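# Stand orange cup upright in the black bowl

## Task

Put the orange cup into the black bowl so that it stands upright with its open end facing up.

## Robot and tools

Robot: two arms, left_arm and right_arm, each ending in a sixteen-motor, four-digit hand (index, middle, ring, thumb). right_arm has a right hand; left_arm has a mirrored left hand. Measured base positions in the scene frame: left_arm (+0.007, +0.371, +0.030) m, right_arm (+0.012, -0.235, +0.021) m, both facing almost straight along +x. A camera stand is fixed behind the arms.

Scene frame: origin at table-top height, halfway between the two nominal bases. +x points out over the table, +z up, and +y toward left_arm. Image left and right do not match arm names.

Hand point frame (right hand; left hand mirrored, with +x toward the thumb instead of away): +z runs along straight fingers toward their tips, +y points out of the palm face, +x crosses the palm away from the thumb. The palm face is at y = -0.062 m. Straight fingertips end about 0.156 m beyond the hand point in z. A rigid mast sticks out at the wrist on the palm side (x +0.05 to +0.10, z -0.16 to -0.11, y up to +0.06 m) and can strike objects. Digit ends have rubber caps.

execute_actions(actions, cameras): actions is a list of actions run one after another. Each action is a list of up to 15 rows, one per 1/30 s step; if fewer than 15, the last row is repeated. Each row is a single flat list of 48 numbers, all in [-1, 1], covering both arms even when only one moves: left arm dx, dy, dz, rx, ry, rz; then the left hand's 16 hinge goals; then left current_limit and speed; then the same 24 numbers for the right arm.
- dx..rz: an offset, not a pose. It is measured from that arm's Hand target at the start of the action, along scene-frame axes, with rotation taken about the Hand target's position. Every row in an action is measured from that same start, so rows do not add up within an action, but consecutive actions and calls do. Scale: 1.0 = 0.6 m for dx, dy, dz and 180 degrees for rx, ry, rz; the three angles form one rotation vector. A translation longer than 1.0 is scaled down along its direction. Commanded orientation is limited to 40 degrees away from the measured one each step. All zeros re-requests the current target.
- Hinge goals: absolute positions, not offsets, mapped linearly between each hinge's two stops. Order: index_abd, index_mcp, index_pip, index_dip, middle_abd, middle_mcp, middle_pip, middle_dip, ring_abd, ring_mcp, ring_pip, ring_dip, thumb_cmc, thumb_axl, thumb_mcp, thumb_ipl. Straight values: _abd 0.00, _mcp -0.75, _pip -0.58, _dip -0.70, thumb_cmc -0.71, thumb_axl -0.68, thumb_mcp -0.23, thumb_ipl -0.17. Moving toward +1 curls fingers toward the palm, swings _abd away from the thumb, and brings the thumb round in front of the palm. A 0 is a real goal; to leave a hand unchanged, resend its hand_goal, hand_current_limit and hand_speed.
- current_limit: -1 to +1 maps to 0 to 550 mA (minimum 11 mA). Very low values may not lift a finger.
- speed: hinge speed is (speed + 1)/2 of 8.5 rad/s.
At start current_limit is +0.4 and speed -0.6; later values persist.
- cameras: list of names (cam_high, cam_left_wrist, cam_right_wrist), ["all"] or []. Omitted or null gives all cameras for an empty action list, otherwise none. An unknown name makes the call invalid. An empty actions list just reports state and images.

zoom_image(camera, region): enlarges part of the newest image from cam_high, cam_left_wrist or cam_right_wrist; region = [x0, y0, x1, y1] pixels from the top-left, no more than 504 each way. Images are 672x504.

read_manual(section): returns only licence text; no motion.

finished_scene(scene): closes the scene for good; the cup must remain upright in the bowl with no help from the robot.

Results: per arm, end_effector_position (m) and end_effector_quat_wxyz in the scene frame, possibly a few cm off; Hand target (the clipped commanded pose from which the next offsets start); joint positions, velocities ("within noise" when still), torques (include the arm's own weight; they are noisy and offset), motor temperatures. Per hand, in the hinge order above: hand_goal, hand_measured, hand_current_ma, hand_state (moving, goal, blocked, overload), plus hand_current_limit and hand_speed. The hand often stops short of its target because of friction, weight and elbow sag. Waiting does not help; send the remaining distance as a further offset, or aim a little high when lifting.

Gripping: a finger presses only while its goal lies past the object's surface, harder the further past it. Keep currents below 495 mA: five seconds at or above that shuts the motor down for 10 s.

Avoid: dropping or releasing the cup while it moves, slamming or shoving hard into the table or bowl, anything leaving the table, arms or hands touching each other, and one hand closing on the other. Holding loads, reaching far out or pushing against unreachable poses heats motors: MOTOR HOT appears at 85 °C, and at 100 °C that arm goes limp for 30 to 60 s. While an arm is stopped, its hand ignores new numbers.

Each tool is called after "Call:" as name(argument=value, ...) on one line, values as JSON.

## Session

Call:
execute_actions(actions=[])

Call:
zoom_image(camera="cam_high", region=[90, 100, 594, 430])

Scene clock: 0.00 s.
left_arm: end_effector_position=(+0.0551, -0.0941, +0.1774) hand_goal=(+0.000, -0.754, -0.576, -0.696, +0.000, -0.754, -0.576, -0.696, +0.000, -0.754, -0.576, -0.696, -0.714, -0.678, -0.226, -0.168) hand_measured=(+0.000, -0.754, -0.576, -0.696, +0.000, -0.754, -0.576, -0.696, +0.000, -0.754, -0.576, -0.696, -0.714, -0.678, -0.226, -0.168) hand_current_ma=(+0, +0, +0, +0, +0, +0, +0, +0, +0, +0, +0, +0, +0, +0, +0, +0) hand_state=(goal, goal, goal, goal, goal, goal, goal, goal, goal, goal, overload, goal, goal, goal, goal, goal) hand_current_limit=0.40 hand_speed=-0.60 end_effector_quat_wxyz=(-0.074, -0.661, +0.719, -0.202) | right_arm: end_effector_position=(+0.3708, -0.2837, +0.2443) hand_goal=(+0.000, -0.754, -0.576, -0.696, +0.000, -0.754, -0.576, -0.696, +0.000, -0.754, -0.576, -0.696, -0.714, -0.678, -0.226, -0.168) hand_measured=(+0.000, -0.754, -0.576, -0.696, +0.000, -0.754, -0.576, -0.696, +0.000, -0.754, -0.576, -0.696, -0.714, -0.678, -0.226, -0.168) hand_current_ma=(+0, +0, +0, +0, +0, +0, +0, +0, +0, +0, +0, +0, +0, +0, +0, +0) hand_state=(goal, goal, goal, goal, goal, goal, goal, goal, goal, goal, goal, goal, goal, goal, goal, goal) hand_current_limit=0.40 hand_speed=-0.60 end_effector_quat_wxyz=(+0.267, +0.877, -0.094, +0.389)
Joint positions: left_arm=[-1.328 1.353 0.991 -0.776 -0.05 1.939] | right_arm=[0.402 1.127 0.758 -0.594 0.829 1.89]
Joint velocities: within noise
Joint torques (N m): no reading
Motor temperatures (°C): left_arm=[28 26 32 28 26 26] | right_arm=[29 29 31 27 29 26]
Heat: left arm: hottest elbow 32 °C; right arm: hottest elbow 31 °C.
Hand target: left_arm +0.0575, -0.1067, +0.1954; +0.088, +0.659, -0.713, +0.221 | right_arm +0.3777, -0.2815, +0.2556; +0.264, +0.871, -0.100, +0.402
camera_calibration:
cam_left_wrist: T_world_to_cam=[[0.679, 0.720731, -0.139661, 0.0171867], [0.317235, -0.116491, 0.941165, -0.250363], [0.662058, -0.683357, -0.307739, 0.0738338], [0, 0, 0, 1]] pos_world=[0.018872, 0.00890265, 0.260755]
cam_right_wrist: T_world_to_cam=[[-0.743954, -0.574893, -0.340633, 0.230301], [-0.586041, 0.806245, -0.0807816, 0.410281], [0.321074, 0.139527, -0.93672, 0.274244], [0, 0, 0, 1]] pos_world=[0.323722, -0.236653, 0.368481]

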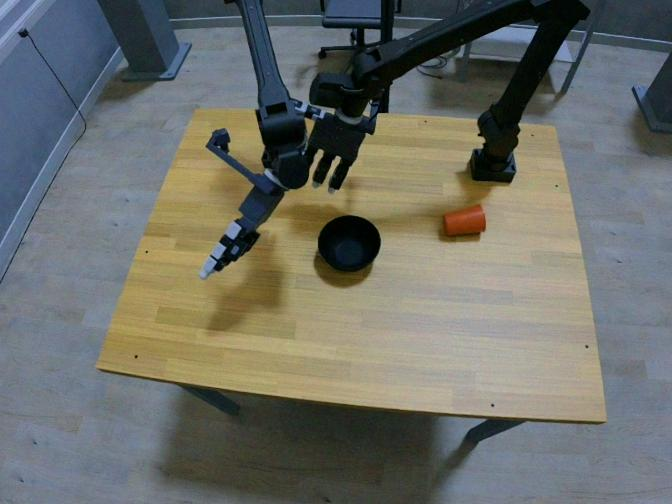

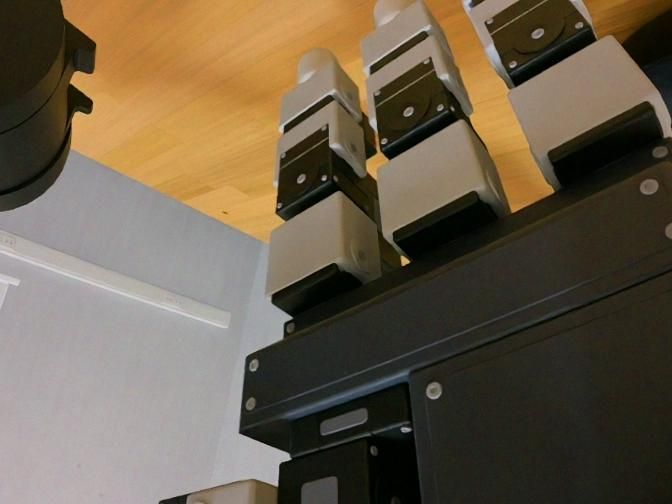

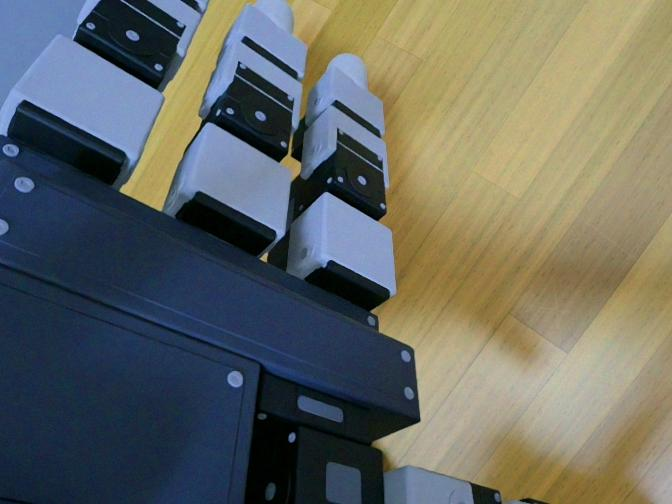

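Scaled by 1.000.

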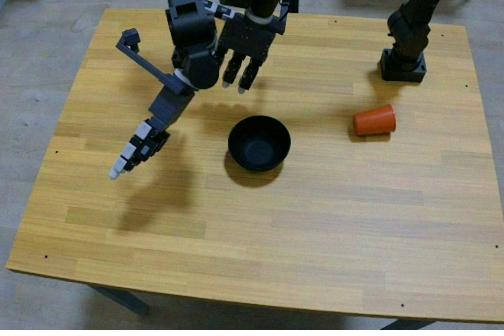

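Call:
zoom_image(camera="cam_high", region=[420, 180, 520, 255])

Scaled by 5.040.

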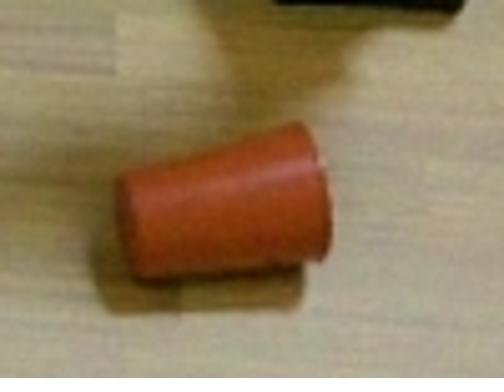

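Call:
execute_actions(actions=[[[0.067,0.133,0.125,0,0,0,0,-1,0.42,-0.33,0,-1,-0.58,-0.7,0,-1,-0.58,-0.7,0.49,-0.68,-0.17,-0.11,0.4,-0.6,0,0,0,0,0,0,0,-0.75,-0.58,-0.7,0,-0.75,-0.58,-0.7,0,-0.75,-0.58,-0.7,-0.71,-0.68,-0.23,-0.17,0.4,-0.6]],[[0.083,0.133,0,-0.006,0.042,0.167,0,-1,0.42,-0.33,0,-1,-0.58,-0.7,0,-1,-0.58,-0.7,0.49,-0.68,-0.17,-0.11,0.4,-0.6,0,0,0,0,0,0,0,-0.75,-0.58,-0.7,0,-0.75,-0.58,-0.7,0,-0.75,-0.58,-0.7,-0.71,-0.68,-0.23,-0.17,0.4,-0.6]],[[0.067,0.112,0,-0.006,0.042,0.167,0,-1,0.42,-0.33,0,-1,-0.58,-0.7,0,-1,-0.58,-0.7,0.49,-0.68,-0.17,-0.11,0.4,-0.6,0,0,0,0,0,0,0,-0.75,-0.58,-0.7,0,-0.75,-0.58,-0.7,0,-0.75,-0.58,-0.7,-0.71,-0.68,-0.23,-0.17,0.4,-0.6]],[[0.054,0,0,-0.006,0.042,0.167,0,-1,0.42,-0.33,0,-1,-0.58,-0.7,0,-1,-0.58,-0.7,0.49,-0.68,-0.17,-0.11,0.4,-0.6,0,0,0,0,0,0,0,-0.75,-0.58,-0.7,0,-0.75,-0.58,-0.7,0,-0.75,-0.58,-0.7,-0.71,-0.68,-0.23,-0.17,0.4,-0.6]],[[0,0,0,-0.006,0.042,0.167,0,-1,0.42,-0.33,0,-1,-0.58,-0.7,0,-1,-0.58,-0.7,0.49,-0.68,-0.17,-0.11,0.4,-0.6,0,0,0,0,0,0,0,-0.75,-0.58,-0.7,0,-0.75,-0.58,-0.7,0,-0.75,-0.58,-0.7,-0.71,-0.68,-0.23,-0.17,0.4,-0.6]],[[0,0,0,-0.006,0.042,0.167,0,-1,0.42,-0.33,0,-1,-0.58,-0.7,0,-1,-0.58,-0.7,0.49,-0.68,-0.17,-0.11,0.4,-0.6,0,0,0,0,0,0,0,-0.75,-0.58,-0.7,0,-0.75,-0.58,-0.7,0,-0.75,-0.58,-0.7,-0.71,-0.68,-0.23,-0.17,0.4,-0.6]]], cameras=["cam_high"])

Scene clock: 327.30 s.
left_arm: end_effector_position=(+0.2138, +0.1318, +0.2454) hand_goal=(+0.000, -1.000, +0.420, -0.330, +0.000, -1.000, -0.580, -0.700, +0.000, -1.000, -0.580, -0.700, +0.490, -0.680, -0.170, -0.110) hand_measured=(-0.002, -1.000, +0.416, -0.332, -0.002, -0.996, -0.578, -0.698, -0.002, -0.998, -0.566, -0.698, +0.488, -0.678, -0.166, -0.110) hand_current_ma=(-3, +2, -12, -9, -4, +11, +6, +7, -3, +9, +0, +8, -3, +8, +16, -2) hand_state=(goal, goal, goal, goal, goal, goal, goal, goal, goal, goal, overload, goal, goal, goal, goal, goal) hand_current_limit=0.40 hand_speed=-0.60 end_effector_quat_wxyz=(-0.022, +0.870, +0.493, -0.008) | right_arm: end_effector_position=(+0.3708, -0.2837, +0.2443) hand_goal=(+0.000, -0.750, -0.580, -0.700, +0.000, -0.750, -0.580, -0.700, +0.000, -0.750, -0.580, -0.700, -0.710, -0.680, -0.230, -0.170) hand_measured=(+0.000, -0.754, -0.578, -0.698, +0.000, -0.754, -0.578, -0.698, +0.000, -0.754, -0.578, -0.698, -0.714, -0.678, -0.226, -0.168) hand_current_ma=(-1, -19, +7, +10, -1, -18, +7, +9, -1, -19, +6, +9, -18, +10, +21, +11) hand_state=(goal, goal, goal, goal, goal, goal, goal, goal, goal, goal, goal, goal, goal, goal, goal, goal) hand_current_limit=0.40 hand_speed=-0.60 end_effector_quat_wxyz=(+0.267, +0.877, -0.094, +0.389)
Joint positions: left_arm=[-1.071 1.006 0.951 -1.56 0.015 -0.5] | right_arm=[0.402 1.127 0.758 -0.594 0.829 1.89]
Joint torques (N m): left_arm=[-1.14 -2.2 13.86 -0.25 -0.16 -0.19] | right_arm=[-0.44 -4.37 11.59 1.43 0.68 0.01]
Motor temperatures (°C): left_arm=[28 29 49 28 26 26] | right_arm=[29 29 38 27 31 26]
Heat: left arm: hottest elbow 49 °C; right arm: hottest elbow 38 °C.
Hand target: left_arm +0.2202, +0.1201, +0.2705; +0.002, +0.867, +0.498, -0.002 | right_arm +0.3777, -0.2815, +0.2556; +0.264, +0.871, -0.100, +0.402
Off the commanded pose: left_arm 0.028 m, 3 deg | right_arm 0.013 m, 2 deg.
Images, in order (width x height): cam_high 672x504.

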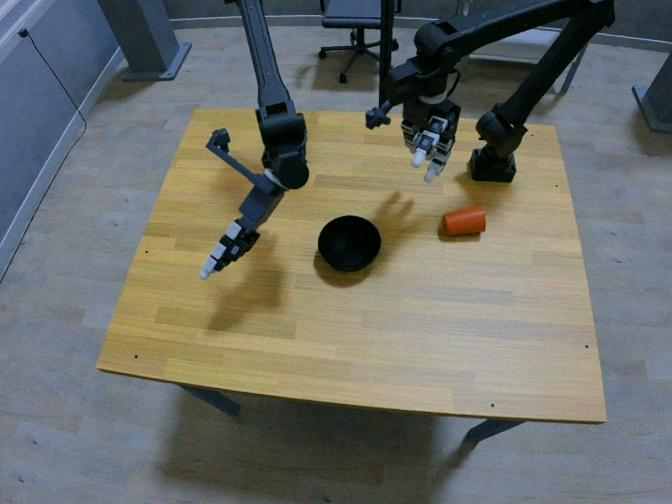

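Call:
execute_actions(actions=[[[-0.012,0.133,-0.04,0.017,0.127,0.118,0,-1,0.42,-0.33,0,-1,-0.58,-0.7,0,-1,-0.58,-0.7,0.49,-0.68,-0.17,-0.11,0.4,-0.6,0,0,0,0,0,0,0,-0.75,-0.58,-0.7,0,-0.75,-0.58,-0.7,0,-0.75,-0.58,-0.7,-0.71,-0.68,-0.23,-0.17,0.4,-0.6]],[[-0.012,0.13,-0.04,0.017,0.127,0.118,0,-1,0.42,-0.33,0,-1,-0.58,-0.7,0,-1,-0.58,-0.7,0.49,-0.68,-0.17,-0.11,0.4,-0.6,0,0,0,0,0,0,0,-0.75,-0.58,-0.7,0,-0.75,-0.58,-0.7,0,-0.75,-0.58,-0.7,-0.71,-0.68,-0.23,-0.17,0.4,-0.6]]], cameras=["cam_high","cam_left_wrist"])

Call:
zoom_image(camera="cam_high", region=[380, 100, 560, 260])

Scene clock: 340.77 s.
left_arm: end_effector_position=(+0.2104, +0.2778, +0.2174) hand_goal=(+0.000, -1.000, +0.420, -0.330, +0.000, -1.000, -0.580, -0.700, +0.000, -1.000, -0.580, -0.700, +0.490, -0.680, -0.170, -0.110) hand_measured=(+0.000, -0.996, +0.418, -0.332, +0.000, -0.992, -0.578, -0.698, +0.000, -0.994, -0.556, -0.698, +0.488, -0.678, -0.166, -0.110) hand_current_ma=(+0, +14, -5, -8, +1, +28, +5, +6, +2, +25, +0, +7, -5, +7, +17, +0) hand_state=(goal, goal, goal, goal, goal, goal, goal, goal, goal, goal, overload, goal, goal, goal, goal, goal) hand_current_limit=0.40 hand_speed=-0.60 end_effector_quat_wxyz=(-0.059, +0.542, +0.815, -0.195) | right_arm: end_effector_position=(+0.3708, -0.2837, +0.2443) hand_goal=(+0.000, -0.750, -0.580, -0.700, +0.000, -0.750, -0.580, -0.700, +0.000, -0.750, -0.580, -0.700, -0.710, -0.680, -0.230, -0.170) hand_measured=(+0.000, -0.754, -0.578, -0.698, +0.000, -0.754, -0.578, -0.698, +0.000, -0.754, -0.578, -0.698, -0.714, -0.678, -0.226, -0.168) hand_current_ma=(-1, -19, +7, +10, -1, -18, +7, +9, -1, -19, +6, +9, -18, +10, +21, +11) hand_state=(goal, goal, goal, goal, goal, goal, goal, goal, goal, goal, goal, goal, goal, goal, goal, goal) hand_current_limit=0.40 hand_speed=-0.60 end_effector_quat_wxyz=(+0.267, +0.877, -0.094, +0.389)
Joint positions: left_arm=[-0.498 0.923 0.872 -1.692 0.374 -0.831] | right_arm=[0.402 1.127 0.758 -0.594 0.829 1.89]
Joint torques (N m): left_arm=[-1.2 -1.14 9.14 -0.49 0.34 -0.18] | right_arm=[-0.38 -4.37 11.62 1.43 0.68 0]
Heat: left arm: hottest elbow 50 °C; right arm: hottest elbow 38 °C.
Hand target: left_arm +0.2058, +0.2779, +0.2225; -0.231, +0.564, +0.732, -0.305 | right_arm +0.3777, -0.2815, +0.2556; +0.264, +0.871, -0.100, +0.402
Off the commanded pose: left_arm 0.007 m, 25 deg | right_arm 0.013 m, 2 deg.
joint sent to its limit (left arm) — joint 4 (wrist pitch), lower limit. The joint targets are off in orientation, not in position.
camera_calibration:
cam_left_wrist: T_world_to_cam=[[-0.187685, -0.912156, 0.364342, 0.175706], [-0.367565, 0.409206, 0.835132, -0.272878], [-0.910863, 0.022822, -0.412078, 0.394965], [0, 0, 0, 1]] pos_world=[0.292436, 0.262921, 0.326629]
Images, in order (width x height): cam_high 672x504, cam_left_wrist 672x504.

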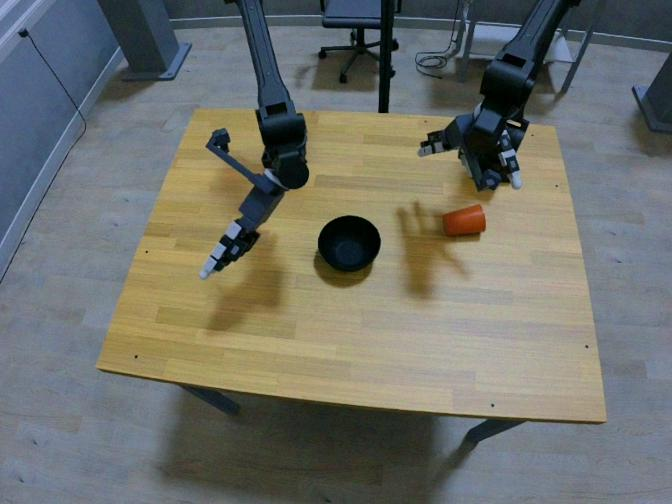

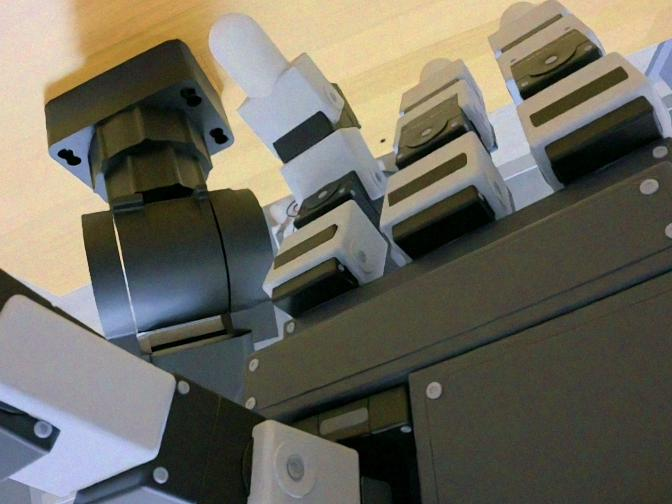

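Scaled by 2.800.

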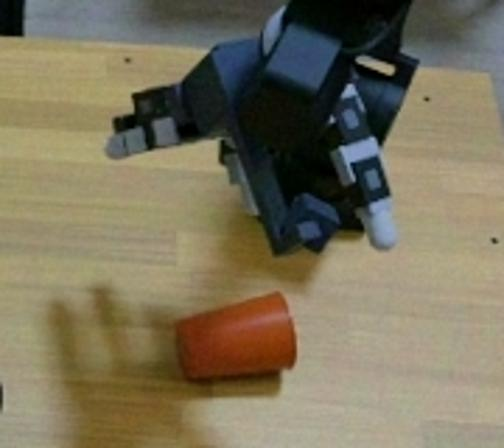

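Call:
execute_actions(actions=[[[0,0,-0.1,0,0,0,0,-1,0.42,-0.33,0,-1,-0.58,-0.7,0,-1,-0.58,-0.7,0.49,-0.68,-0.17,-0.11,0.4,-0.6,0,0,0,0,0,0,0,-0.75,-0.58,-0.7,0,-0.75,-0.58,-0.7,0,-0.75,-0.58,-0.7,-0.71,-0.68,-0.23,-0.17,0.4,-0.6]],[[0,0,-0.1,0,0,0,0,-1,0.42,-0.33,0,-1,-0.58,-0.7,0,-1,-0.58,-0.7,0.49,-0.68,-0.17,-0.11,0.4,-0.6,0,0,0,0,0,0,0,-0.75,-0.58,-0.7,0,-0.75,-0.58,-0.7,0,-0.75,-0.58,-0.7,-0.71,-0.68,-0.23,-0.17,0.4,-0.6]]], cameras=["cam_high","cam_left_wrist"])

Call:
zoom_image(camera="cam_high", region=[380, 100, 560, 260])

Scene clock: 377.07 s.
left_arm: end_effector_position=(+0.2023, +0.2800, +0.0997) hand_goal=(+0.000, -1.000, +0.420, -0.330, +0.000, -1.000, -0.580, -0.700, +0.000, -1.000, -0.580, -0.700, +0.490, -0.680, -0.170, -0.110) hand_measured=(+0.000, -0.994, +0.418, -0.332, +0.000, -0.990, -0.578, -0.698, +0.000, -0.992, -0.554, -0.698, +0.490, -0.678, -0.166, -0.110) hand_current_ma=(+0, +21, -5, -8, +1, +35, +5, +6, +1, +30, +0, +7, +2, +7, +14, +0) hand_state=(goal, goal, goal, goal, goal, goal, goal, goal, goal, goal, overload, goal, goal, goal, goal, goal) hand_current_limit=0.40 hand_speed=-0.60 end_effector_quat_wxyz=(-0.241, +0.559, +0.734, -0.303) | right_arm: end_effector_position=(+0.3708, -0.2837, +0.2443) hand_goal=(+0.000, -0.750, -0.580, -0.700, +0.000, -0.750, -0.580, -0.700, +0.000, -0.750, -0.580, -0.700, -0.710, -0.680, -0.230, -0.170) hand_measured=(+0.000, -0.754, -0.578, -0.698, +0.000, -0.754, -0.578, -0.698, +0.000, -0.754, -0.578, -0.698, -0.714, -0.678, -0.226, -0.168) hand_current_ma=(-1, -19, +7, +10, -1, -18, +7, +9, -1, -19, +6, +9, -18, +10, +21, +11) hand_state=(goal, goal, goal, goal, goal, goal, goal, goal, goal, goal, goal, goal, goal, goal, goal, goal) hand_current_limit=0.40 hand_speed=-0.60 end_effector_quat_wxyz=(+0.267, +0.877, -0.094, +0.389)
Joint positions: left_arm=[-0.386 1.359 0.785 -1.695 0.417 -0.471] | right_arm=[0.402 1.127 0.758 -0.594 0.829 1.89]
Joint torques (N m): left_arm=[0.15 -4.95 6.42 -0.84 0.26 0.15] | right_arm=[-0.44 -4.37 11.6 1.43 0.68 0]
Heat: left arm: hottest elbow 45 °C; right arm: hottest elbow 38 °C.
Hand target: left_arm +0.2057, +0.2779, +0.1024; -0.231, +0.564, +0.732, -0.305 | right_arm +0.3777, -0.2815, +0.2556; +0.264, +0.871, -0.100, +0.402
Off the commanded pose: left_arm 0.005 m, 1 deg | right_arm 0.013 m, 2 deg.
camera_calibration:
cam_left_wrist: T_world_to_cam=[[-0.171616, -0.875217, 0.452265, 0.196704], [0.0786993, 0.445429, 0.891852, -0.284506], [-0.982016, 0.188649, -0.00756362, 0.266655], [0, 0, 0, 1]] pos_world=[0.318008, 0.248582, 0.166792]
Images, in order (width x height): cam_high 672x504, cam_left_wrist 672x504.

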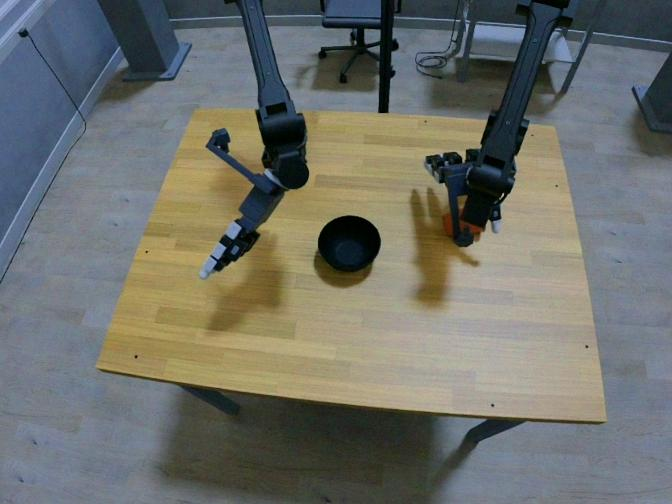

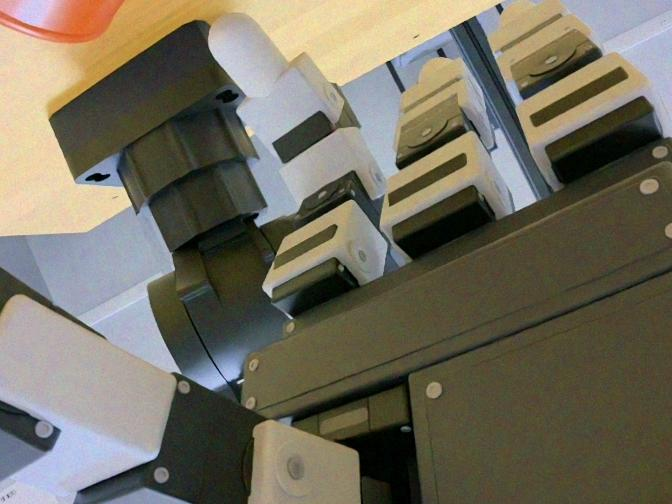

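Scaled by 2.800.

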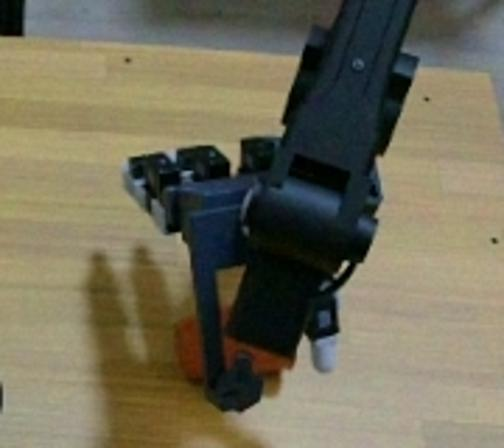

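Call:
execute_actions(actions=[[[0.003,-0.003,-0.045,0,0,0,0,-1,0.42,-0.33,0,-1,-0.58,-0.7,0,-1,-0.58,-0.7,0.49,-0.68,-0.17,-0.11,0.4,-0.6,0,0,0,0,0,0,0,-0.75,-0.58,-0.7,0,-0.75,-0.58,-0.7,0,-0.75,-0.58,-0.7,-0.71,-0.68,-0.23,-0.17,0.4,-0.6]],[[0,0,-0.042,0,0,0,0,-1,0.42,-0.33,0,-1,-0.58,-0.7,0,-1,-0.58,-0.7,0.49,-0.68,-0.17,-0.11,0.4,-0.6,0,0,0,0,0,0,0,-0.75,-0.58,-0.7,0,-0.75,-0.58,-0.7,0,-0.75,-0.58,-0.7,-0.71,-0.68,-0.23,-0.17,0.4,-0.6]]], cameras=["cam_high","cam_left_wrist"])

Call:
zoom_image(camera="cam_high", region=[380, 100, 560, 260])

Scene clock: 393.83 s.
left_arm: end_effector_position=(+0.2059, +0.2783, +0.0502) hand_goal=(+0.000, -1.000, +0.420, -0.330, +0.000, -1.000, -0.580, -0.700, +0.000, -1.000, -0.580, -0.700, +0.490, -0.680, -0.170, -0.110) hand_measured=(+0.000, -0.994, +0.418, -0.332, +0.000, -0.992, -0.578, -0.698, +0.000, -0.992, -0.552, -0.698, +0.490, -0.678, -0.166, -0.110) hand_current_ma=(+0, +20, -5, -8, +1, +32, +5, +6, +1, +27, +0, +7, +3, +7, +14, +0) hand_state=(goal, goal, goal, goal, goal, goal, goal, goal, goal, goal, overload, goal, goal, goal, goal, goal) hand_current_limit=0.40 hand_speed=-0.60 end_effector_quat_wxyz=(-0.237, +0.560, +0.734, -0.303) | right_arm: end_effector_position=(+0.3708, -0.2837, +0.2443) hand_goal=(+0.000, -0.750, -0.580, -0.700, +0.000, -0.750, -0.580, -0.700, +0.000, -0.750, -0.580, -0.700, -0.710, -0.680, -0.230, -0.170) hand_measured=(+0.000, -0.754, -0.578, -0.698, +0.000, -0.754, -0.578, -0.698, +0.000, -0.754, -0.578, -0.698, -0.714, -0.678, -0.226, -0.168) hand_current_ma=(-1, -19, +7, +10, -1, -18, +7, +9, -1, -19, +6, +9, -18, +10, +21, +11) hand_state=(goal, goal, goal, goal, goal, goal, goal, goal, goal, goal, goal, goal, goal, goal, goal, goal) hand_current_limit=0.40 hand_speed=-0.60 end_effector_quat_wxyz=(+0.267, +0.877, -0.094, +0.389)
Joint positions: left_arm=[-0.386 1.46 0.728 -1.529 0.418 -0.469] | right_arm=[0.402 1.127 0.758 -0.594 0.829 1.89]
Joint torques (N m): left_arm=[-0.15 -5.07 4.96 -0.61 0.34 0.1] | right_arm=[-0.44 -4.37 11.6 1.43 0.68 0]
Motor temperatures (°C): left_arm=[28 28 42 28 26 26] | right_arm=[29 29 38 27 31 26]
Heat: left arm: hottest elbow 42 °C; right arm: hottest elbow 38 °C.
Hand target: left_arm +0.2075, +0.2761, +0.0502; -0.231, +0.564, +0.732, -0.305 | right_arm +0.3777, -0.2815, +0.2556; +0.264, +0.871, -0.100, +0.402
Off the commanded pose: left_arm 0.003 m, 1 deg | right_arm 0.013 m, 2 deg.
camera_calibration:
cam_left_wrist: T_world_to_cam=[[-0.174628, -0.873132, 0.455133, 0.218127], [0.073053, 0.449472, 0.890302, -0.239785], [-0.981921, 0.18872, -0.0147055, 0.270486], [0, 0, 0, 1]] pos_world=[0.321204, 0.247185, 0.118182]
Images, in order (width x height): cam_high 672x504, cam_left_wrist 672x504.

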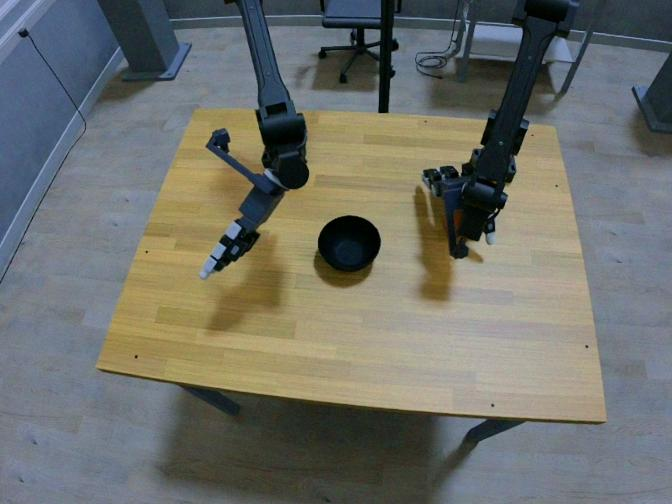

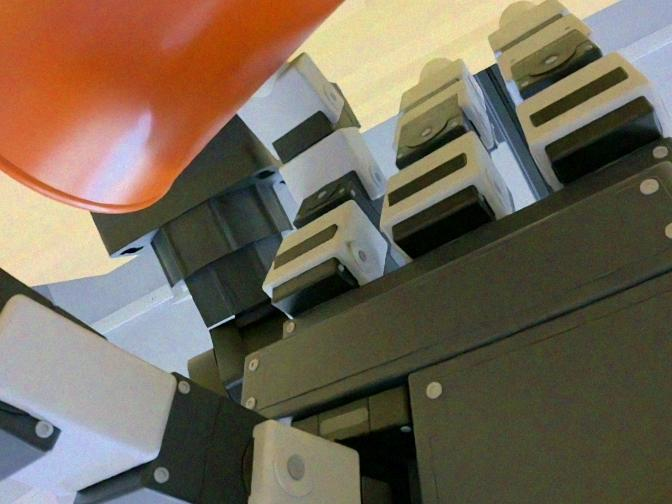

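Scaled by 2.800.

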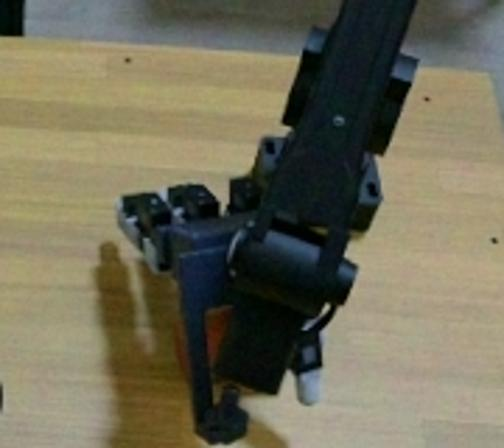

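Call:
execute_actions(actions=[[[0,0,0,0,0,0,0,-0.97,0.6,-0.2,0,-1,-0.58,-0.7,0,-1,-0.58,-0.7,0.49,-0.68,0.06,0,0.1,-0.75,0,0,0,0,0,0,0,-0.75,-0.58,-0.7,0,-0.75,-0.58,-0.7,0,-0.75,-0.58,-0.7,-0.71,-0.68,-0.23,-0.17,0.4,-0.6]],[[0,0,0,0,0,0,0,-0.9,0.72,-0.12,0,-1,-0.58,-0.7,0,-1,-0.58,-0.7,0.49,-0.68,0.25,0.05,0.1,-0.8,0,0,0,0,0,0,0,-0.75,-0.58,-0.7,0,-0.75,-0.58,-0.7,0,-0.75,-0.58,-0.7,-0.71,-0.68,-0.23,-0.17,0.4,-0.6]],[[0,0,0,0,0,0,0,-0.9,0.72,-0.12,0,-1,-0.58,-0.7,0,-1,-0.58,-0.7,0.49,-0.68,0.25,0.05,0.1,-0.8,0,0,0,0,0,0,0,-0.75,-0.58,-0.7,0,-0.75,-0.58,-0.7,0,-0.75,-0.58,-0.7,-0.71,-0.68,-0.23,-0.17,0.4,-0.6]]], cameras=["cam_high","cam_left_wrist"])

Call:
zoom_image(camera="cam_high", region=[380, 100, 560, 260])

Scene clock: 411.83 s.
left_arm: end_effector_position=(+0.2059, +0.2783, +0.0502) hand_goal=(+0.000, -0.900, +0.720, -0.120, +0.000, -1.000, -0.580, -0.700, +0.000, -1.000, -0.580, -0.700, +0.490, -0.680, +0.250, +0.050) hand_measured=(+0.000, -0.946, +0.616, -0.154, +0.000, -0.992, -0.578, -0.698, +0.000, -0.992, -0.552, -0.698, +0.492, -0.678, +0.074, +0.014) hand_current_ma=(+0, -202, -303, -141, +1, +32, +5, +6, +1, +27, +0, +7, +3, +7, -303, -203) hand_state=(goal, blocked, blocked, blocked, goal, goal, goal, goal, goal, goal, overload, goal, goal, goal, blocked, blocked) hand_current_limit=0.10 hand_speed=-0.80 end_effector_quat_wxyz=(-0.237, +0.560, +0.734, -0.303) | right_arm: end_effector_position=(+0.3708, -0.2837, +0.2443) hand_goal=(+0.000, -0.750, -0.580, -0.700, +0.000, -0.750, -0.580, -0.700, +0.000, -0.750, -0.580, -0.700, -0.710, -0.680, -0.230, -0.170) hand_measured=(+0.000, -0.754, -0.578, -0.698, +0.000, -0.754, -0.578, -0.698, +0.000, -0.754, -0.578, -0.698, -0.714, -0.678, -0.226, -0.168) hand_current_ma=(-1, -19, +7, +10, -1, -18, +7, +9, -1, -19, +6, +9, -18, +10, +21, +11) hand_state=(goal, goal, goal, goal, goal, goal, goal, goal, goal, goal, goal, goal, goal, goal, goal, goal) hand_current_limit=0.40 hand_speed=-0.60 end_effector_quat_wxyz=(+0.267, +0.877, -0.094, +0.389)
Joint positions: left_arm=[-0.386 1.46 0.728 -1.529 0.418 -0.469] | right_arm=[0.402 1.127 0.758 -0.594 0.829 1.89]
Joint torques (N m): left_arm=[-0.15 -5.01 4.97 -0.61 0.34 0.1] | right_arm=[-0.44 -4.42 11.6 1.42 0.68 0]
Heat: left arm: hottest elbow 41 °C; right arm: hottest elbow 38 °C.
Hand target: left_arm +0.2075, +0.2761, +0.0502; -0.231, +0.564, +0.732, -0.305 | right_arm +0.3777, -0.2815, +0.2556; +0.264, +0.871, -0.100, +0.402
Off the commanded pose: left_arm 0.003 m, 1 deg | right_arm 0.013 m, 2 deg.
camera_calibration:
cam_left_wrist: T_world_to_cam=[[-0.174628, -0.873132, 0.455133, 0.218127], [0.073053, 0.449472, 0.890302, -0.239785], [-0.981921, 0.18872, -0.0147055, 0.270486], [0, 0, 0, 1]] pos_world=[0.321204, 0.247185, 0.118182]
Images, in order (width x height): cam_high 672x504, cam_left_wrist 672x504.

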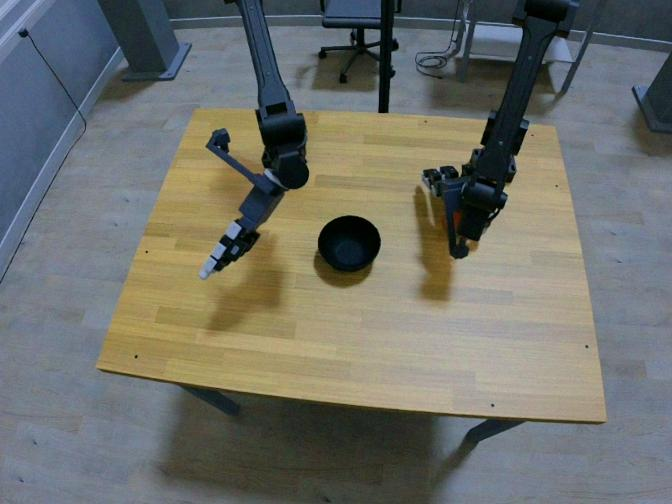

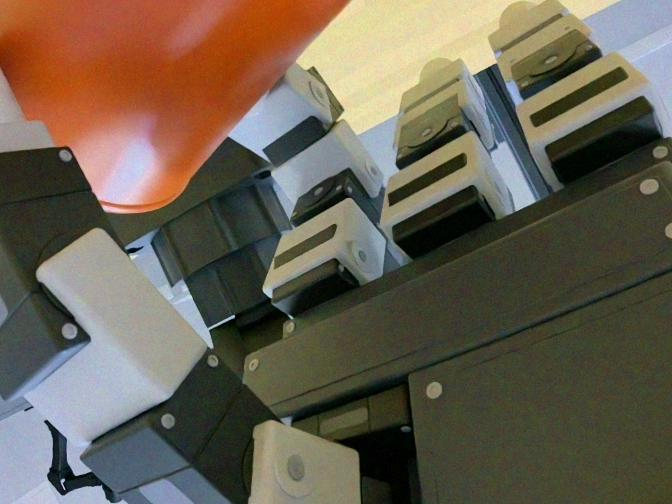

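Scaled by 2.800.

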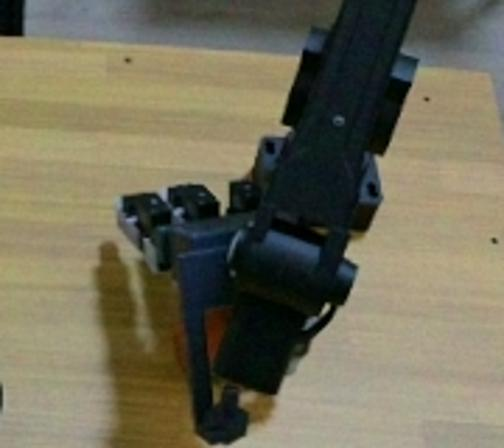

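Call:
execute_actions(actions=[[[0,0,0.07,0,0,0,0,-0.9,0.72,-0.12,0,-1,-0.58,-0.7,0,-1,-0.58,-0.7,0.49,-0.68,0.25,0.05,0.1,-0.8,0,0,0,0,0,0,0,-0.75,-0.58,-0.7,0,-0.75,-0.58,-0.7,0,-0.75,-0.58,-0.7,-0.71,-0.68,-0.23,-0.17,0.4,-0.6]],[[0.04,-0.02,0.08,0,0,0,0,-0.9,0.72,-0.12,0,-1,-0.58,-0.7,0,-1,-0.58,-0.7,0.49,-0.68,0.25,0.05,0.1,-0.8,0,0,0,0,0,0,0,-0.75,-0.58,-0.7,0,-0.75,-0.58,-0.7,0,-0.75,-0.58,-0.7,-0.71,-0.68,-0.23,-0.17,0.4,-0.6]]], cameras=["cam_high","cam_left_wrist"])

Call:
zoom_image(camera="cam_high", region=[380, 100, 560, 260])

Scene clock: 424.57 s.
left_arm: end_effector_position=(+0.2285, +0.2670, +0.1296) hand_goal=(+0.000, -0.900, +0.720, -0.120, +0.000, -1.000, -0.580, -0.700, +0.000, -1.000, -0.580, -0.700, +0.490, -0.680, +0.250, +0.050) hand_measured=(+0.000, -0.946, +0.616, -0.154, +0.000, -0.988, -0.578, -0.698, +0.000, -0.990, -0.548, -0.698, +0.492, -0.678, +0.074, +0.016) hand_current_ma=(+0, -202, -303, -141, +1, +45, +5, +6, +1, +38, +0, +7, +8, +7, -303, -189) hand_state=(goal, blocked, blocked, blocked, goal, goal, goal, goal, goal, goal, overload, goal, goal, goal, blocked, blocked) hand_current_limit=0.10 hand_speed=-0.80 end_effector_quat_wxyz=(-0.187, +0.570, +0.752, -0.274) | right_arm: end_effector_position=(+0.3708, -0.2837, +0.2443) hand_goal=(+0.000, -0.750, -0.580, -0.700, +0.000, -0.750, -0.580, -0.700, +0.000, -0.750, -0.580, -0.700, -0.710, -0.680, -0.230, -0.170) hand_measured=(+0.000, -0.754, -0.578, -0.698, +0.000, -0.754, -0.578, -0.698, +0.000, -0.754, -0.578, -0.698, -0.714, -0.678, -0.226, -0.168) hand_current_ma=(-1, -19, +7, +10, -1, -18, +7, +9, -1, -19, +6, +9, -18, +10, +21, +11) hand_state=(goal, goal, goal, goal, goal, goal, goal, goal, goal, goal, goal, goal, goal, goal, goal, goal) hand_current_limit=0.40 hand_speed=-0.60 end_effector_quat_wxyz=(+0.267, +0.877, -0.094, +0.389)
Joint positions: left_arm=[-0.412 1.286 0.848 -1.683 0.418 -0.535] | right_arm=[0.402 1.127 0.758 -0.594 0.829 1.89]
Joint torques (N m): left_arm=[-0.97 -3.96 9.39 -1.7 0.38 -0.23] | right_arm=[-0.44 -4.37 11.6 1.44 0.68 0]
Heat: left arm: hottest elbow 40 °C; right arm: hottest elbow 38 °C.
Hand target: left_arm +0.2316, +0.2641, +0.1403; -0.231, +0.564, +0.732, -0.305 | right_arm +0.3777, -0.2815, +0.2556; +0.264, +0.871, -0.100, +0.402
Off the commanded pose: left_arm 0.012 m, 7 deg | right_arm 0.013 m, 2 deg.
joint sent to its limit (left arm) — joint 4 (wrist pitch), lower limit. The joint targets are off in orientation, not in position.
camera_calibration:
cam_left_wrist: T_world_to_cam=[[-0.208816, -0.873498, 0.439769, 0.186019], [-0.0439125, 0.457604, 0.888071, -0.282213], [-0.976969, 0.166132, -0.133912, 0.316349], [0, 0, 0, 1]] pos_world=[0.335514, 0.239073, 0.211183]
Images, in order (width x height): cam_high 672x504, cam_left_wrist 672x504.

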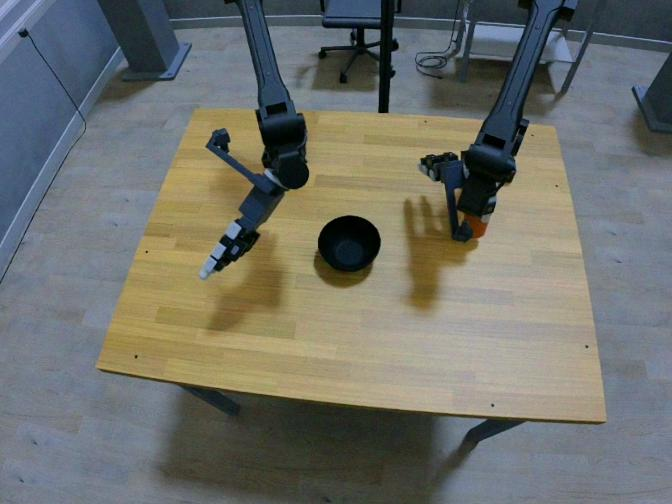

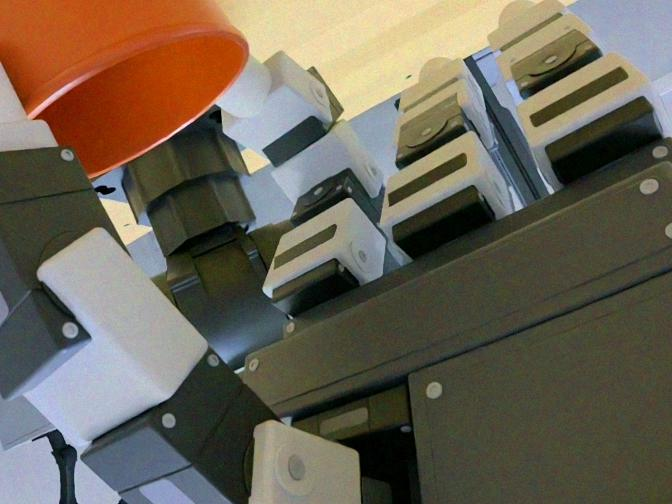

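Scaled by 2.800.

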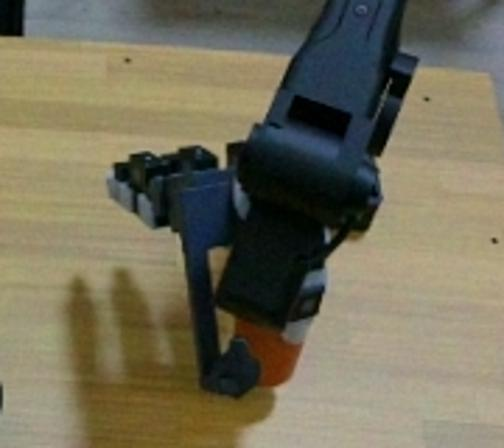

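Call:
execute_actions(actions=[[[0,0,0.09,0,0,0,0,-0.9,0.72,-0.12,0,-1,-0.58,-0.7,0,-1,-0.58,-0.7,0.49,-0.68,0.25,0.05,0.1,-0.8,0,-0.1,0,0,0,0,0,-0.75,-0.58,-0.7,0,-0.75,-0.58,-0.7,0,-0.75,-0.58,-0.7,-0.71,-0.68,-0.23,-0.17,0.4,-0.6]],[[0.035,-0.123,0,0,0,0,0,-0.9,0.72,-0.12,0,-1,-0.58,-0.7,0,-1,-0.58,-0.7,0.49,-0.68,0.25,0.05,0.1,-0.8,0,-0.1,0,0,0,0,0,-0.75,-0.58,-0.7,0,-0.75,-0.58,-0.7,0,-0.75,-0.58,-0.7,-0.71,-0.68,-0.23,-0.17,0.4,-0.6]],[[0.035,-0.123,0,0,0,0,0,-0.9,0.72,-0.12,0,-1,-0.58,-0.7,0,-1,-0.58,-0.7,0.49,-0.68,0.25,0.05,0.1,-0.8,0,0,0,0,0,0,0,-0.75,-0.58,-0.7,0,-0.75,-0.58,-0.7,0,-0.75,-0.58,-0.7,-0.71,-0.68,-0.23,-0.17,0.4,-0.6]]], cameras=["cam_high","cam_left_wrist"])

Call:
zoom_image(camera="cam_high", region=[300, 100, 500, 280])

Scene clock: 479.50 s.
left_arm: end_effector_position=(+0.2671, +0.1182, +0.1774) hand_goal=(+0.000, -0.900, +0.720, -0.120, +0.000, -1.000, -0.580, -0.700, +0.000, -1.000, -0.580, -0.700, +0.490, -0.680, +0.250, +0.050) hand_measured=(+0.000, -0.946, +0.616, -0.146, -0.002, -0.990, -0.578, -0.698, -0.002, -0.990, -0.542, -0.698, +0.494, -0.678, +0.074, +0.018) hand_current_ma=(-1, -200, -302, -104, -4, +42, +5, +6, -4, +34, +0, +7, +14, +5, -303, -175) hand_state=(goal, blocked, blocked, blocked, goal, goal, goal, goal, goal, goal, overload, goal, goal, goal, blocked, blocked) hand_current_limit=0.10 hand_speed=-0.80 end_effector_quat_wxyz=(-0.192, +0.566, +0.748, -0.289) | right_arm: end_effector_position=(+0.3742, -0.4047, +0.2504) hand_goal=(+0.000, -0.750, -0.580, -0.700, +0.000, -0.750, -0.580, -0.700, +0.000, -0.750, -0.580, -0.700, -0.710, -0.680, -0.230, -0.170) hand_measured=(-0.002, -0.752, -0.582, -0.698, -0.002, -0.752, -0.582, -0.698, -0.002, -0.752, -0.582, -0.698, -0.714, -0.678, -0.226, -0.168) hand_current_ma=(-3, -6, -4, +8, -3, -4, -4, +8, -4, -4, -4, +7, -17, +10, +16, +11) hand_state=(goal, goal, goal, goal, goal, goal, goal, goal, goal, goal, goal, goal, goal, goal, goal, goal) hand_current_limit=0.40 hand_speed=-0.60 end_effector_quat_wxyz=(+0.263, +0.876, -0.109, +0.389)
Joint positions: left_arm=[-0.713 1.507 1.213 -1.698 0.587 -0.83] | right_arm=[0.013 1.039 0.69 -0.376 0.57 1.546]
Joint torques (N m): left_arm=[0.44 -9.58 10.02 -0.7 0.49 -0.21] | right_arm=[0.44 -4.42 9.36 2.58 0.13 -0.19]
Heat: left arm: hottest elbow 40 °C; right arm: hottest elbow 38 °C.
Hand target: left_arm +0.2736, +0.1165, +0.1943; -0.231, +0.564, +0.732, -0.305 | right_arm +0.3777, -0.4016, +0.2557; +0.264, +0.871, -0.100, +0.402
Off the commanded pose: left_arm 0.018 m, 5 deg | right_arm 0.007 m, 2 deg.
joint sent to its limit (left arm) — joint 4 (wrist pitch), lower limit. The joint targets are off in orientation, not in position.
camera_calibration:
cam_left_wrist: T_world_to_cam=[[-0.192107, -0.867244, 0.459328, 0.0343554], [-0.0229757, 0.471892, 0.881357, -0.260856], [-0.981105, 0.158762, -0.110579, 0.383051], [0, 0, 0, 1]] pos_world=[0.37642, 0.0920763, 0.256484]
Images, in order (width x height): cam_high 672x504, cam_left_wrist 672x504.

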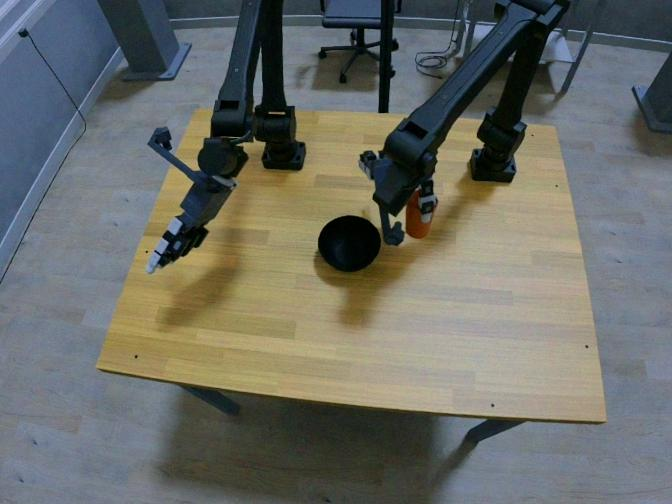

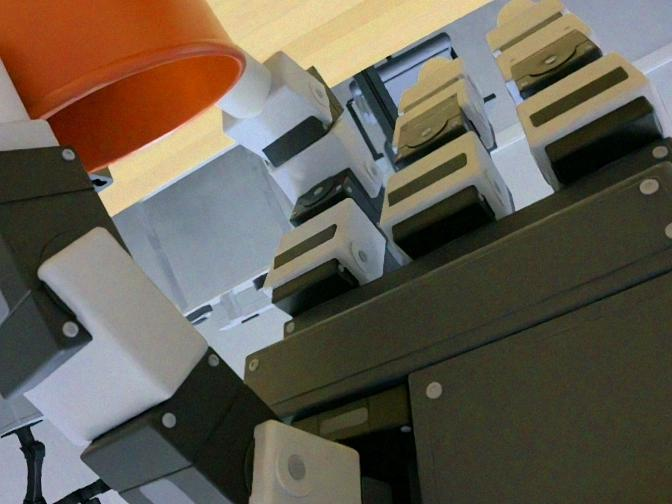

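Scaled by 2.520.

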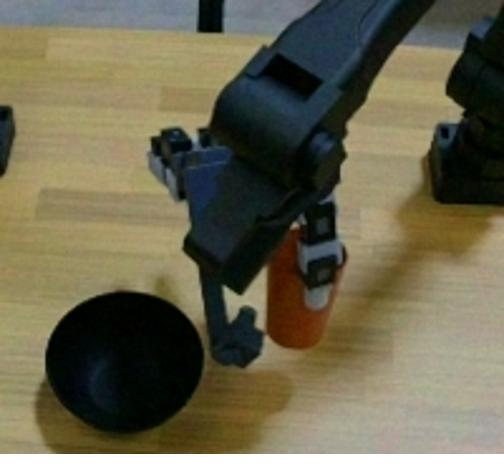

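Call:
execute_actions(actions=[[[0.03,-0.126,0.01,0,0,0,0,-0.9,0.72,-0.12,0,-1,-0.58,-0.7,0,-1,-0.58,-0.7,0.49,-0.68,0.25,0.05,0.1,-0.8,0,0,0,0,0,0,0,-0.75,-0.58,-0.7,0,-0.75,-0.58,-0.7,0,-0.75,-0.58,-0.7,-0.71,-0.68,-0.23,-0.17,0.4,-0.6]],[[0.03,-0.126,0,0,0,0,0,-0.9,0.72,-0.12,0,-1,-0.58,-0.7,0,-1,-0.58,-0.7,0.49,-0.68,0.25,0.05,0.1,-0.8,0,0,0,0,0,0,0,-0.75,-0.58,-0.7,0,-0.75,-0.58,-0.7,0,-0.75,-0.58,-0.7,-0.71,-0.68,-0.23,-0.17,0.4,-0.6]]], cameras=["cam_high","cam_left_wrist"])

Call:
zoom_image(camera="cam_high", region=[260, 120, 460, 300])

Scene clock: 501.67 s.
left_arm: end_effector_position=(+0.3052, -0.0300, +0.1801) hand_goal=(+0.000, -0.900, +0.720, -0.120, +0.000, -1.000, -0.580, -0.700, +0.000, -1.000, -0.580, -0.700, +0.490, -0.680, +0.250, +0.050) hand_measured=(+0.000, -0.944, +0.628, -0.146, -0.002, -0.990, -0.578, -0.698, -0.002, -0.990, -0.540, -0.698, +0.494, -0.680, +0.074, +0.018) hand_current_ma=(-2, -197, -303, -100, -4, +42, +5, +6, -4, +35, +0, +6, +16, +3, -302, -171) hand_state=(goal, blocked, blocked, blocked, goal, goal, goal, goal, goal, goal, overload, goal, goal, goal, blocked, blocked) hand_current_limit=0.10 hand_speed=-0.80 end_effector_quat_wxyz=(-0.195, +0.564, +0.745, -0.299) | right_arm: end_effector_position=(+0.3742, -0.4047, +0.2504) hand_goal=(+0.000, -0.750, -0.580, -0.700, +0.000, -0.750, -0.580, -0.700, +0.000, -0.750, -0.580, -0.700, -0.710, -0.680, -0.230, -0.170) hand_measured=(-0.002, -0.752, -0.582, -0.698, -0.002, -0.752, -0.582, -0.698, -0.002, -0.752, -0.582, -0.698, -0.714, -0.678, -0.226, -0.168) hand_current_ma=(-3, -6, -4, +8, -3, -4, -4, +8, -4, -4, -4, +7, -17, +10, +16, +11) hand_state=(goal, goal, goal, goal, goal, goal, goal, goal, goal, goal, goal, goal, goal, goal, goal, goal) hand_current_limit=0.40 hand_speed=-0.60 end_effector_quat_wxyz=(+0.263, +0.876, -0.109, +0.389)
Joint positions: left_arm=[-0.877 1.82 1.625 -1.696 0.668 -1.009] | right_arm=[0.013 1.039 0.69 -0.376 0.57 1.546]
Joint torques (N m): left_arm=[0.15 -14.51 10.86 -0.57 0.74 -0.23] | right_arm=[0.38 -4.37 9.37 2.58 0.13 -0.19]
Heat: left arm: hottest elbow 41 °C; right arm: hottest elbow 38 °C.
Hand target: left_arm +0.3096, -0.0346, +0.2002; -0.231, +0.564, +0.732, -0.305 | right_arm +0.3777, -0.4016, +0.2557; +0.264, +0.871, -0.100, +0.402
Off the commanded pose: left_arm 0.021 m, 4 deg | right_arm 0.007 m, 2 deg.
joint sent to its limit (left arm) — joint 4 (wrist pitch), lower limit. The joint targets are off in orientation, not in position.
camera_calibration:
cam_left_wrist: T_world_to_cam=[[-0.181809, -0.861582, 0.473943, -0.0937983], [-0.00598556, 0.482936, 0.875635, -0.196402], [-0.983316, 0.156362, -0.0929593, 0.441626], [0, 0, 0, 1]] pos_world=[0.416028, -0.0550185, 0.257485]
Images, in order (width x height): cam_high 672x504, cam_left_wrist 672x504.

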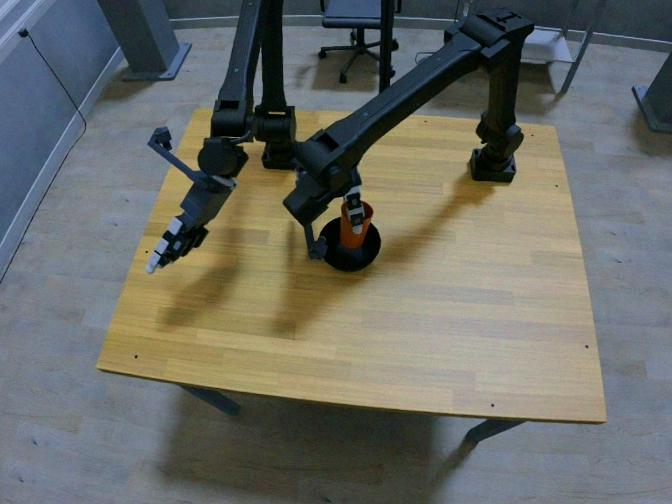

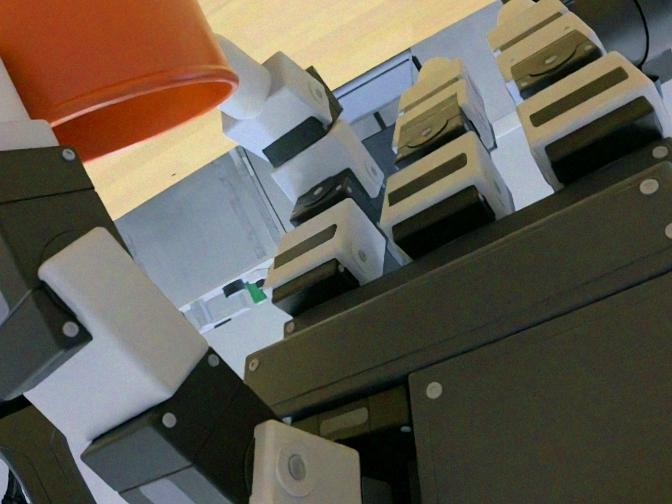

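Scaled by 2.520.

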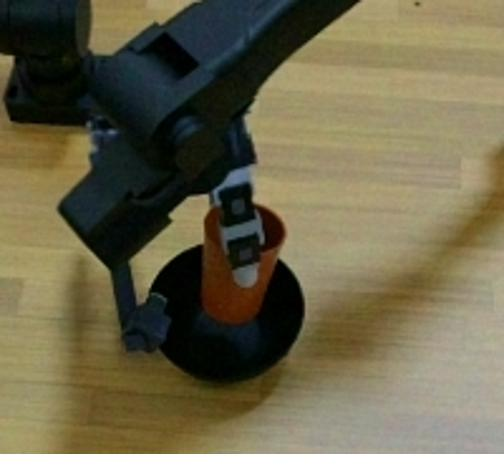

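Call:
execute_actions(actions=[[[-0.027,-0.003,-0.08,0,0,0,0,-0.9,0.72,-0.12,0,-1,-0.58,-0.7,0,-1,-0.58,-0.7,0.49,-0.68,0.25,0.05,0.1,-0.8,0,0,0,0,0,0,0,-0.75,-0.58,-0.7,0,-0.75,-0.58,-0.7,0,-0.75,-0.58,-0.7,-0.71,-0.68,-0.23,-0.17,0.4,-0.6]],[[0,0,-0.075,0,0,0,0,-0.9,0.72,-0.12,0,-1,-0.58,-0.7,0,-1,-0.58,-0.7,0.49,-0.68,0.25,0.05,0.1,-0.8,0,0,0,0,0,0,0,-0.75,-0.58,-0.7,0,-0.75,-0.58,-0.7,0,-0.75,-0.58,-0.7,-0.71,-0.68,-0.23,-0.17,0.4,-0.6]]], cameras=["cam_high","cam_left_wrist"])

Call:
zoom_image(camera="cam_high", region=[260, 120, 460, 300])

Scene clock: 538.23 s.
left_arm: end_effector_position=(+0.2961, -0.0287, +0.1082) hand_goal=(+0.000, -0.900, +0.720, -0.120, +0.000, -1.000, -0.580, -0.700, +0.000, -1.000, -0.580, -0.700, +0.490, -0.680, +0.250, +0.050) hand_measured=(+0.000, -0.944, +0.662, -0.126, -0.002, -0.990, -0.578, -0.698, -0.002, -0.990, -0.538, -0.698, +0.494, -0.680, +0.064, +0.018) hand_current_ma=(-2, -197, -244, -18, -4, +41, +5, +6, -3, +36, +0, +6, +13, +2, -303, -171) hand_state=(goal, blocked, blocked, goal, goal, goal, goal, goal, goal, goal, overload, goal, goal, goal, blocked, blocked) hand_current_limit=0.10 hand_speed=-0.80 end_effector_quat_wxyz=(-0.237, +0.551, +0.742, -0.299) | right_arm: end_effector_position=(+0.3742, -0.4047, +0.2504) hand_goal=(+0.000, -0.750, -0.580, -0.700, +0.000, -0.750, -0.580, -0.700, +0.000, -0.750, -0.580, -0.700, -0.710, -0.680, -0.230, -0.170) hand_measured=(-0.002, -0.752, -0.582, -0.698, -0.002, -0.752, -0.582, -0.698, -0.002, -0.752, -0.582, -0.698, -0.714, -0.678, -0.226, -0.168) hand_current_ma=(-3, -6, -4, +8, -3, -4, -4, +8, -4, -4, -4, +7, -17, +10, +16, +11) hand_state=(goal, goal, goal, goal, goal, goal, goal, goal, goal, goal, goal, goal, goal, goal, goal, goal) hand_current_limit=0.40 hand_speed=-0.60 end_effector_quat_wxyz=(+0.263, +0.876, -0.109, +0.389)
Joint positions: left_arm=[-0.882 1.917 1.553 -1.621 0.685 -0.994] | right_arm=[0.013 1.039 0.69 -0.376 0.57 1.546]
Joint torques (N m): left_arm=[-1.14 -13.57 7.27 0.17 0.72 0.13] | right_arm=[0.44 -4.42 9.37 2.59 0.13 -0.19]
Heat: left arm: hottest elbow 45 °C; right arm: hottest elbow 37 °C.
Hand target: left_arm +0.2934, -0.0365, +0.1073; -0.231, +0.564, +0.732, -0.305 | right_arm +0.3777, -0.4016, +0.2557; +0.264, +0.871, -0.100, +0.402
Off the commanded pose: left_arm 0.008 m, 2 deg | right_arm 0.007 m, 2 deg.
camera_calibration:
cam_left_wrist: T_world_to_cam=[[-0.158338, -0.882644, 0.442571, -0.0643587], [0.06115, 0.438599, 0.8966, -0.157527], [-0.98549, 0.169029, -0.0154733, 0.418407], [0, 0, 0, 1]] pos_world=[0.411778, -0.0584378, 0.176196]
Images, in order (width x height): cam_high 672x504, cam_left_wrist 672x504.

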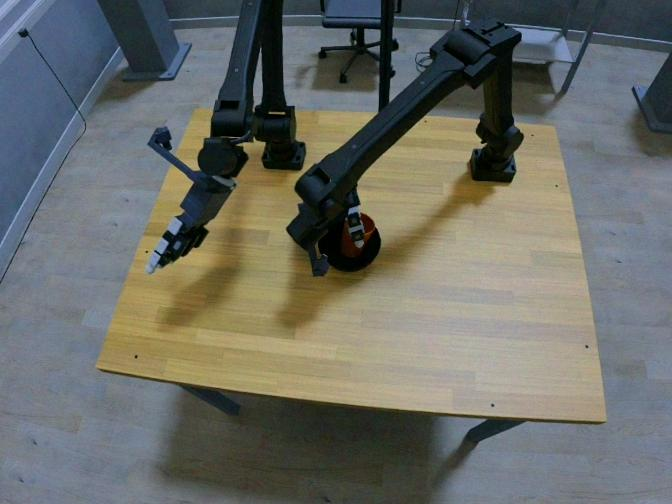

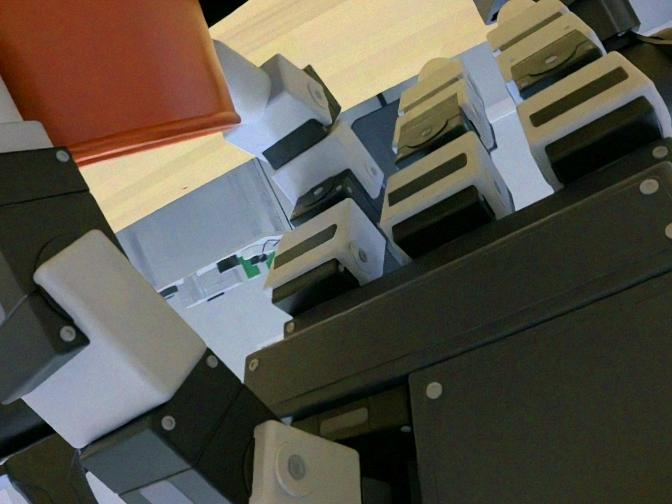

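Scaled by 2.520.

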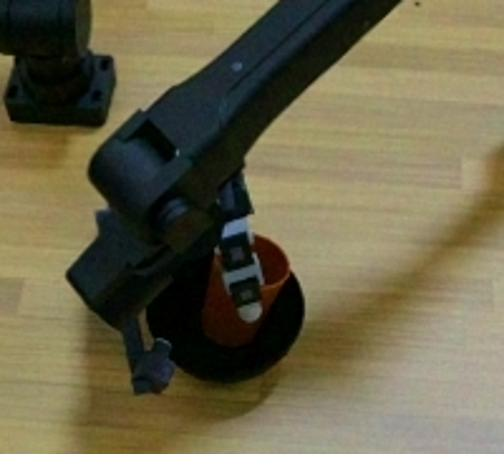

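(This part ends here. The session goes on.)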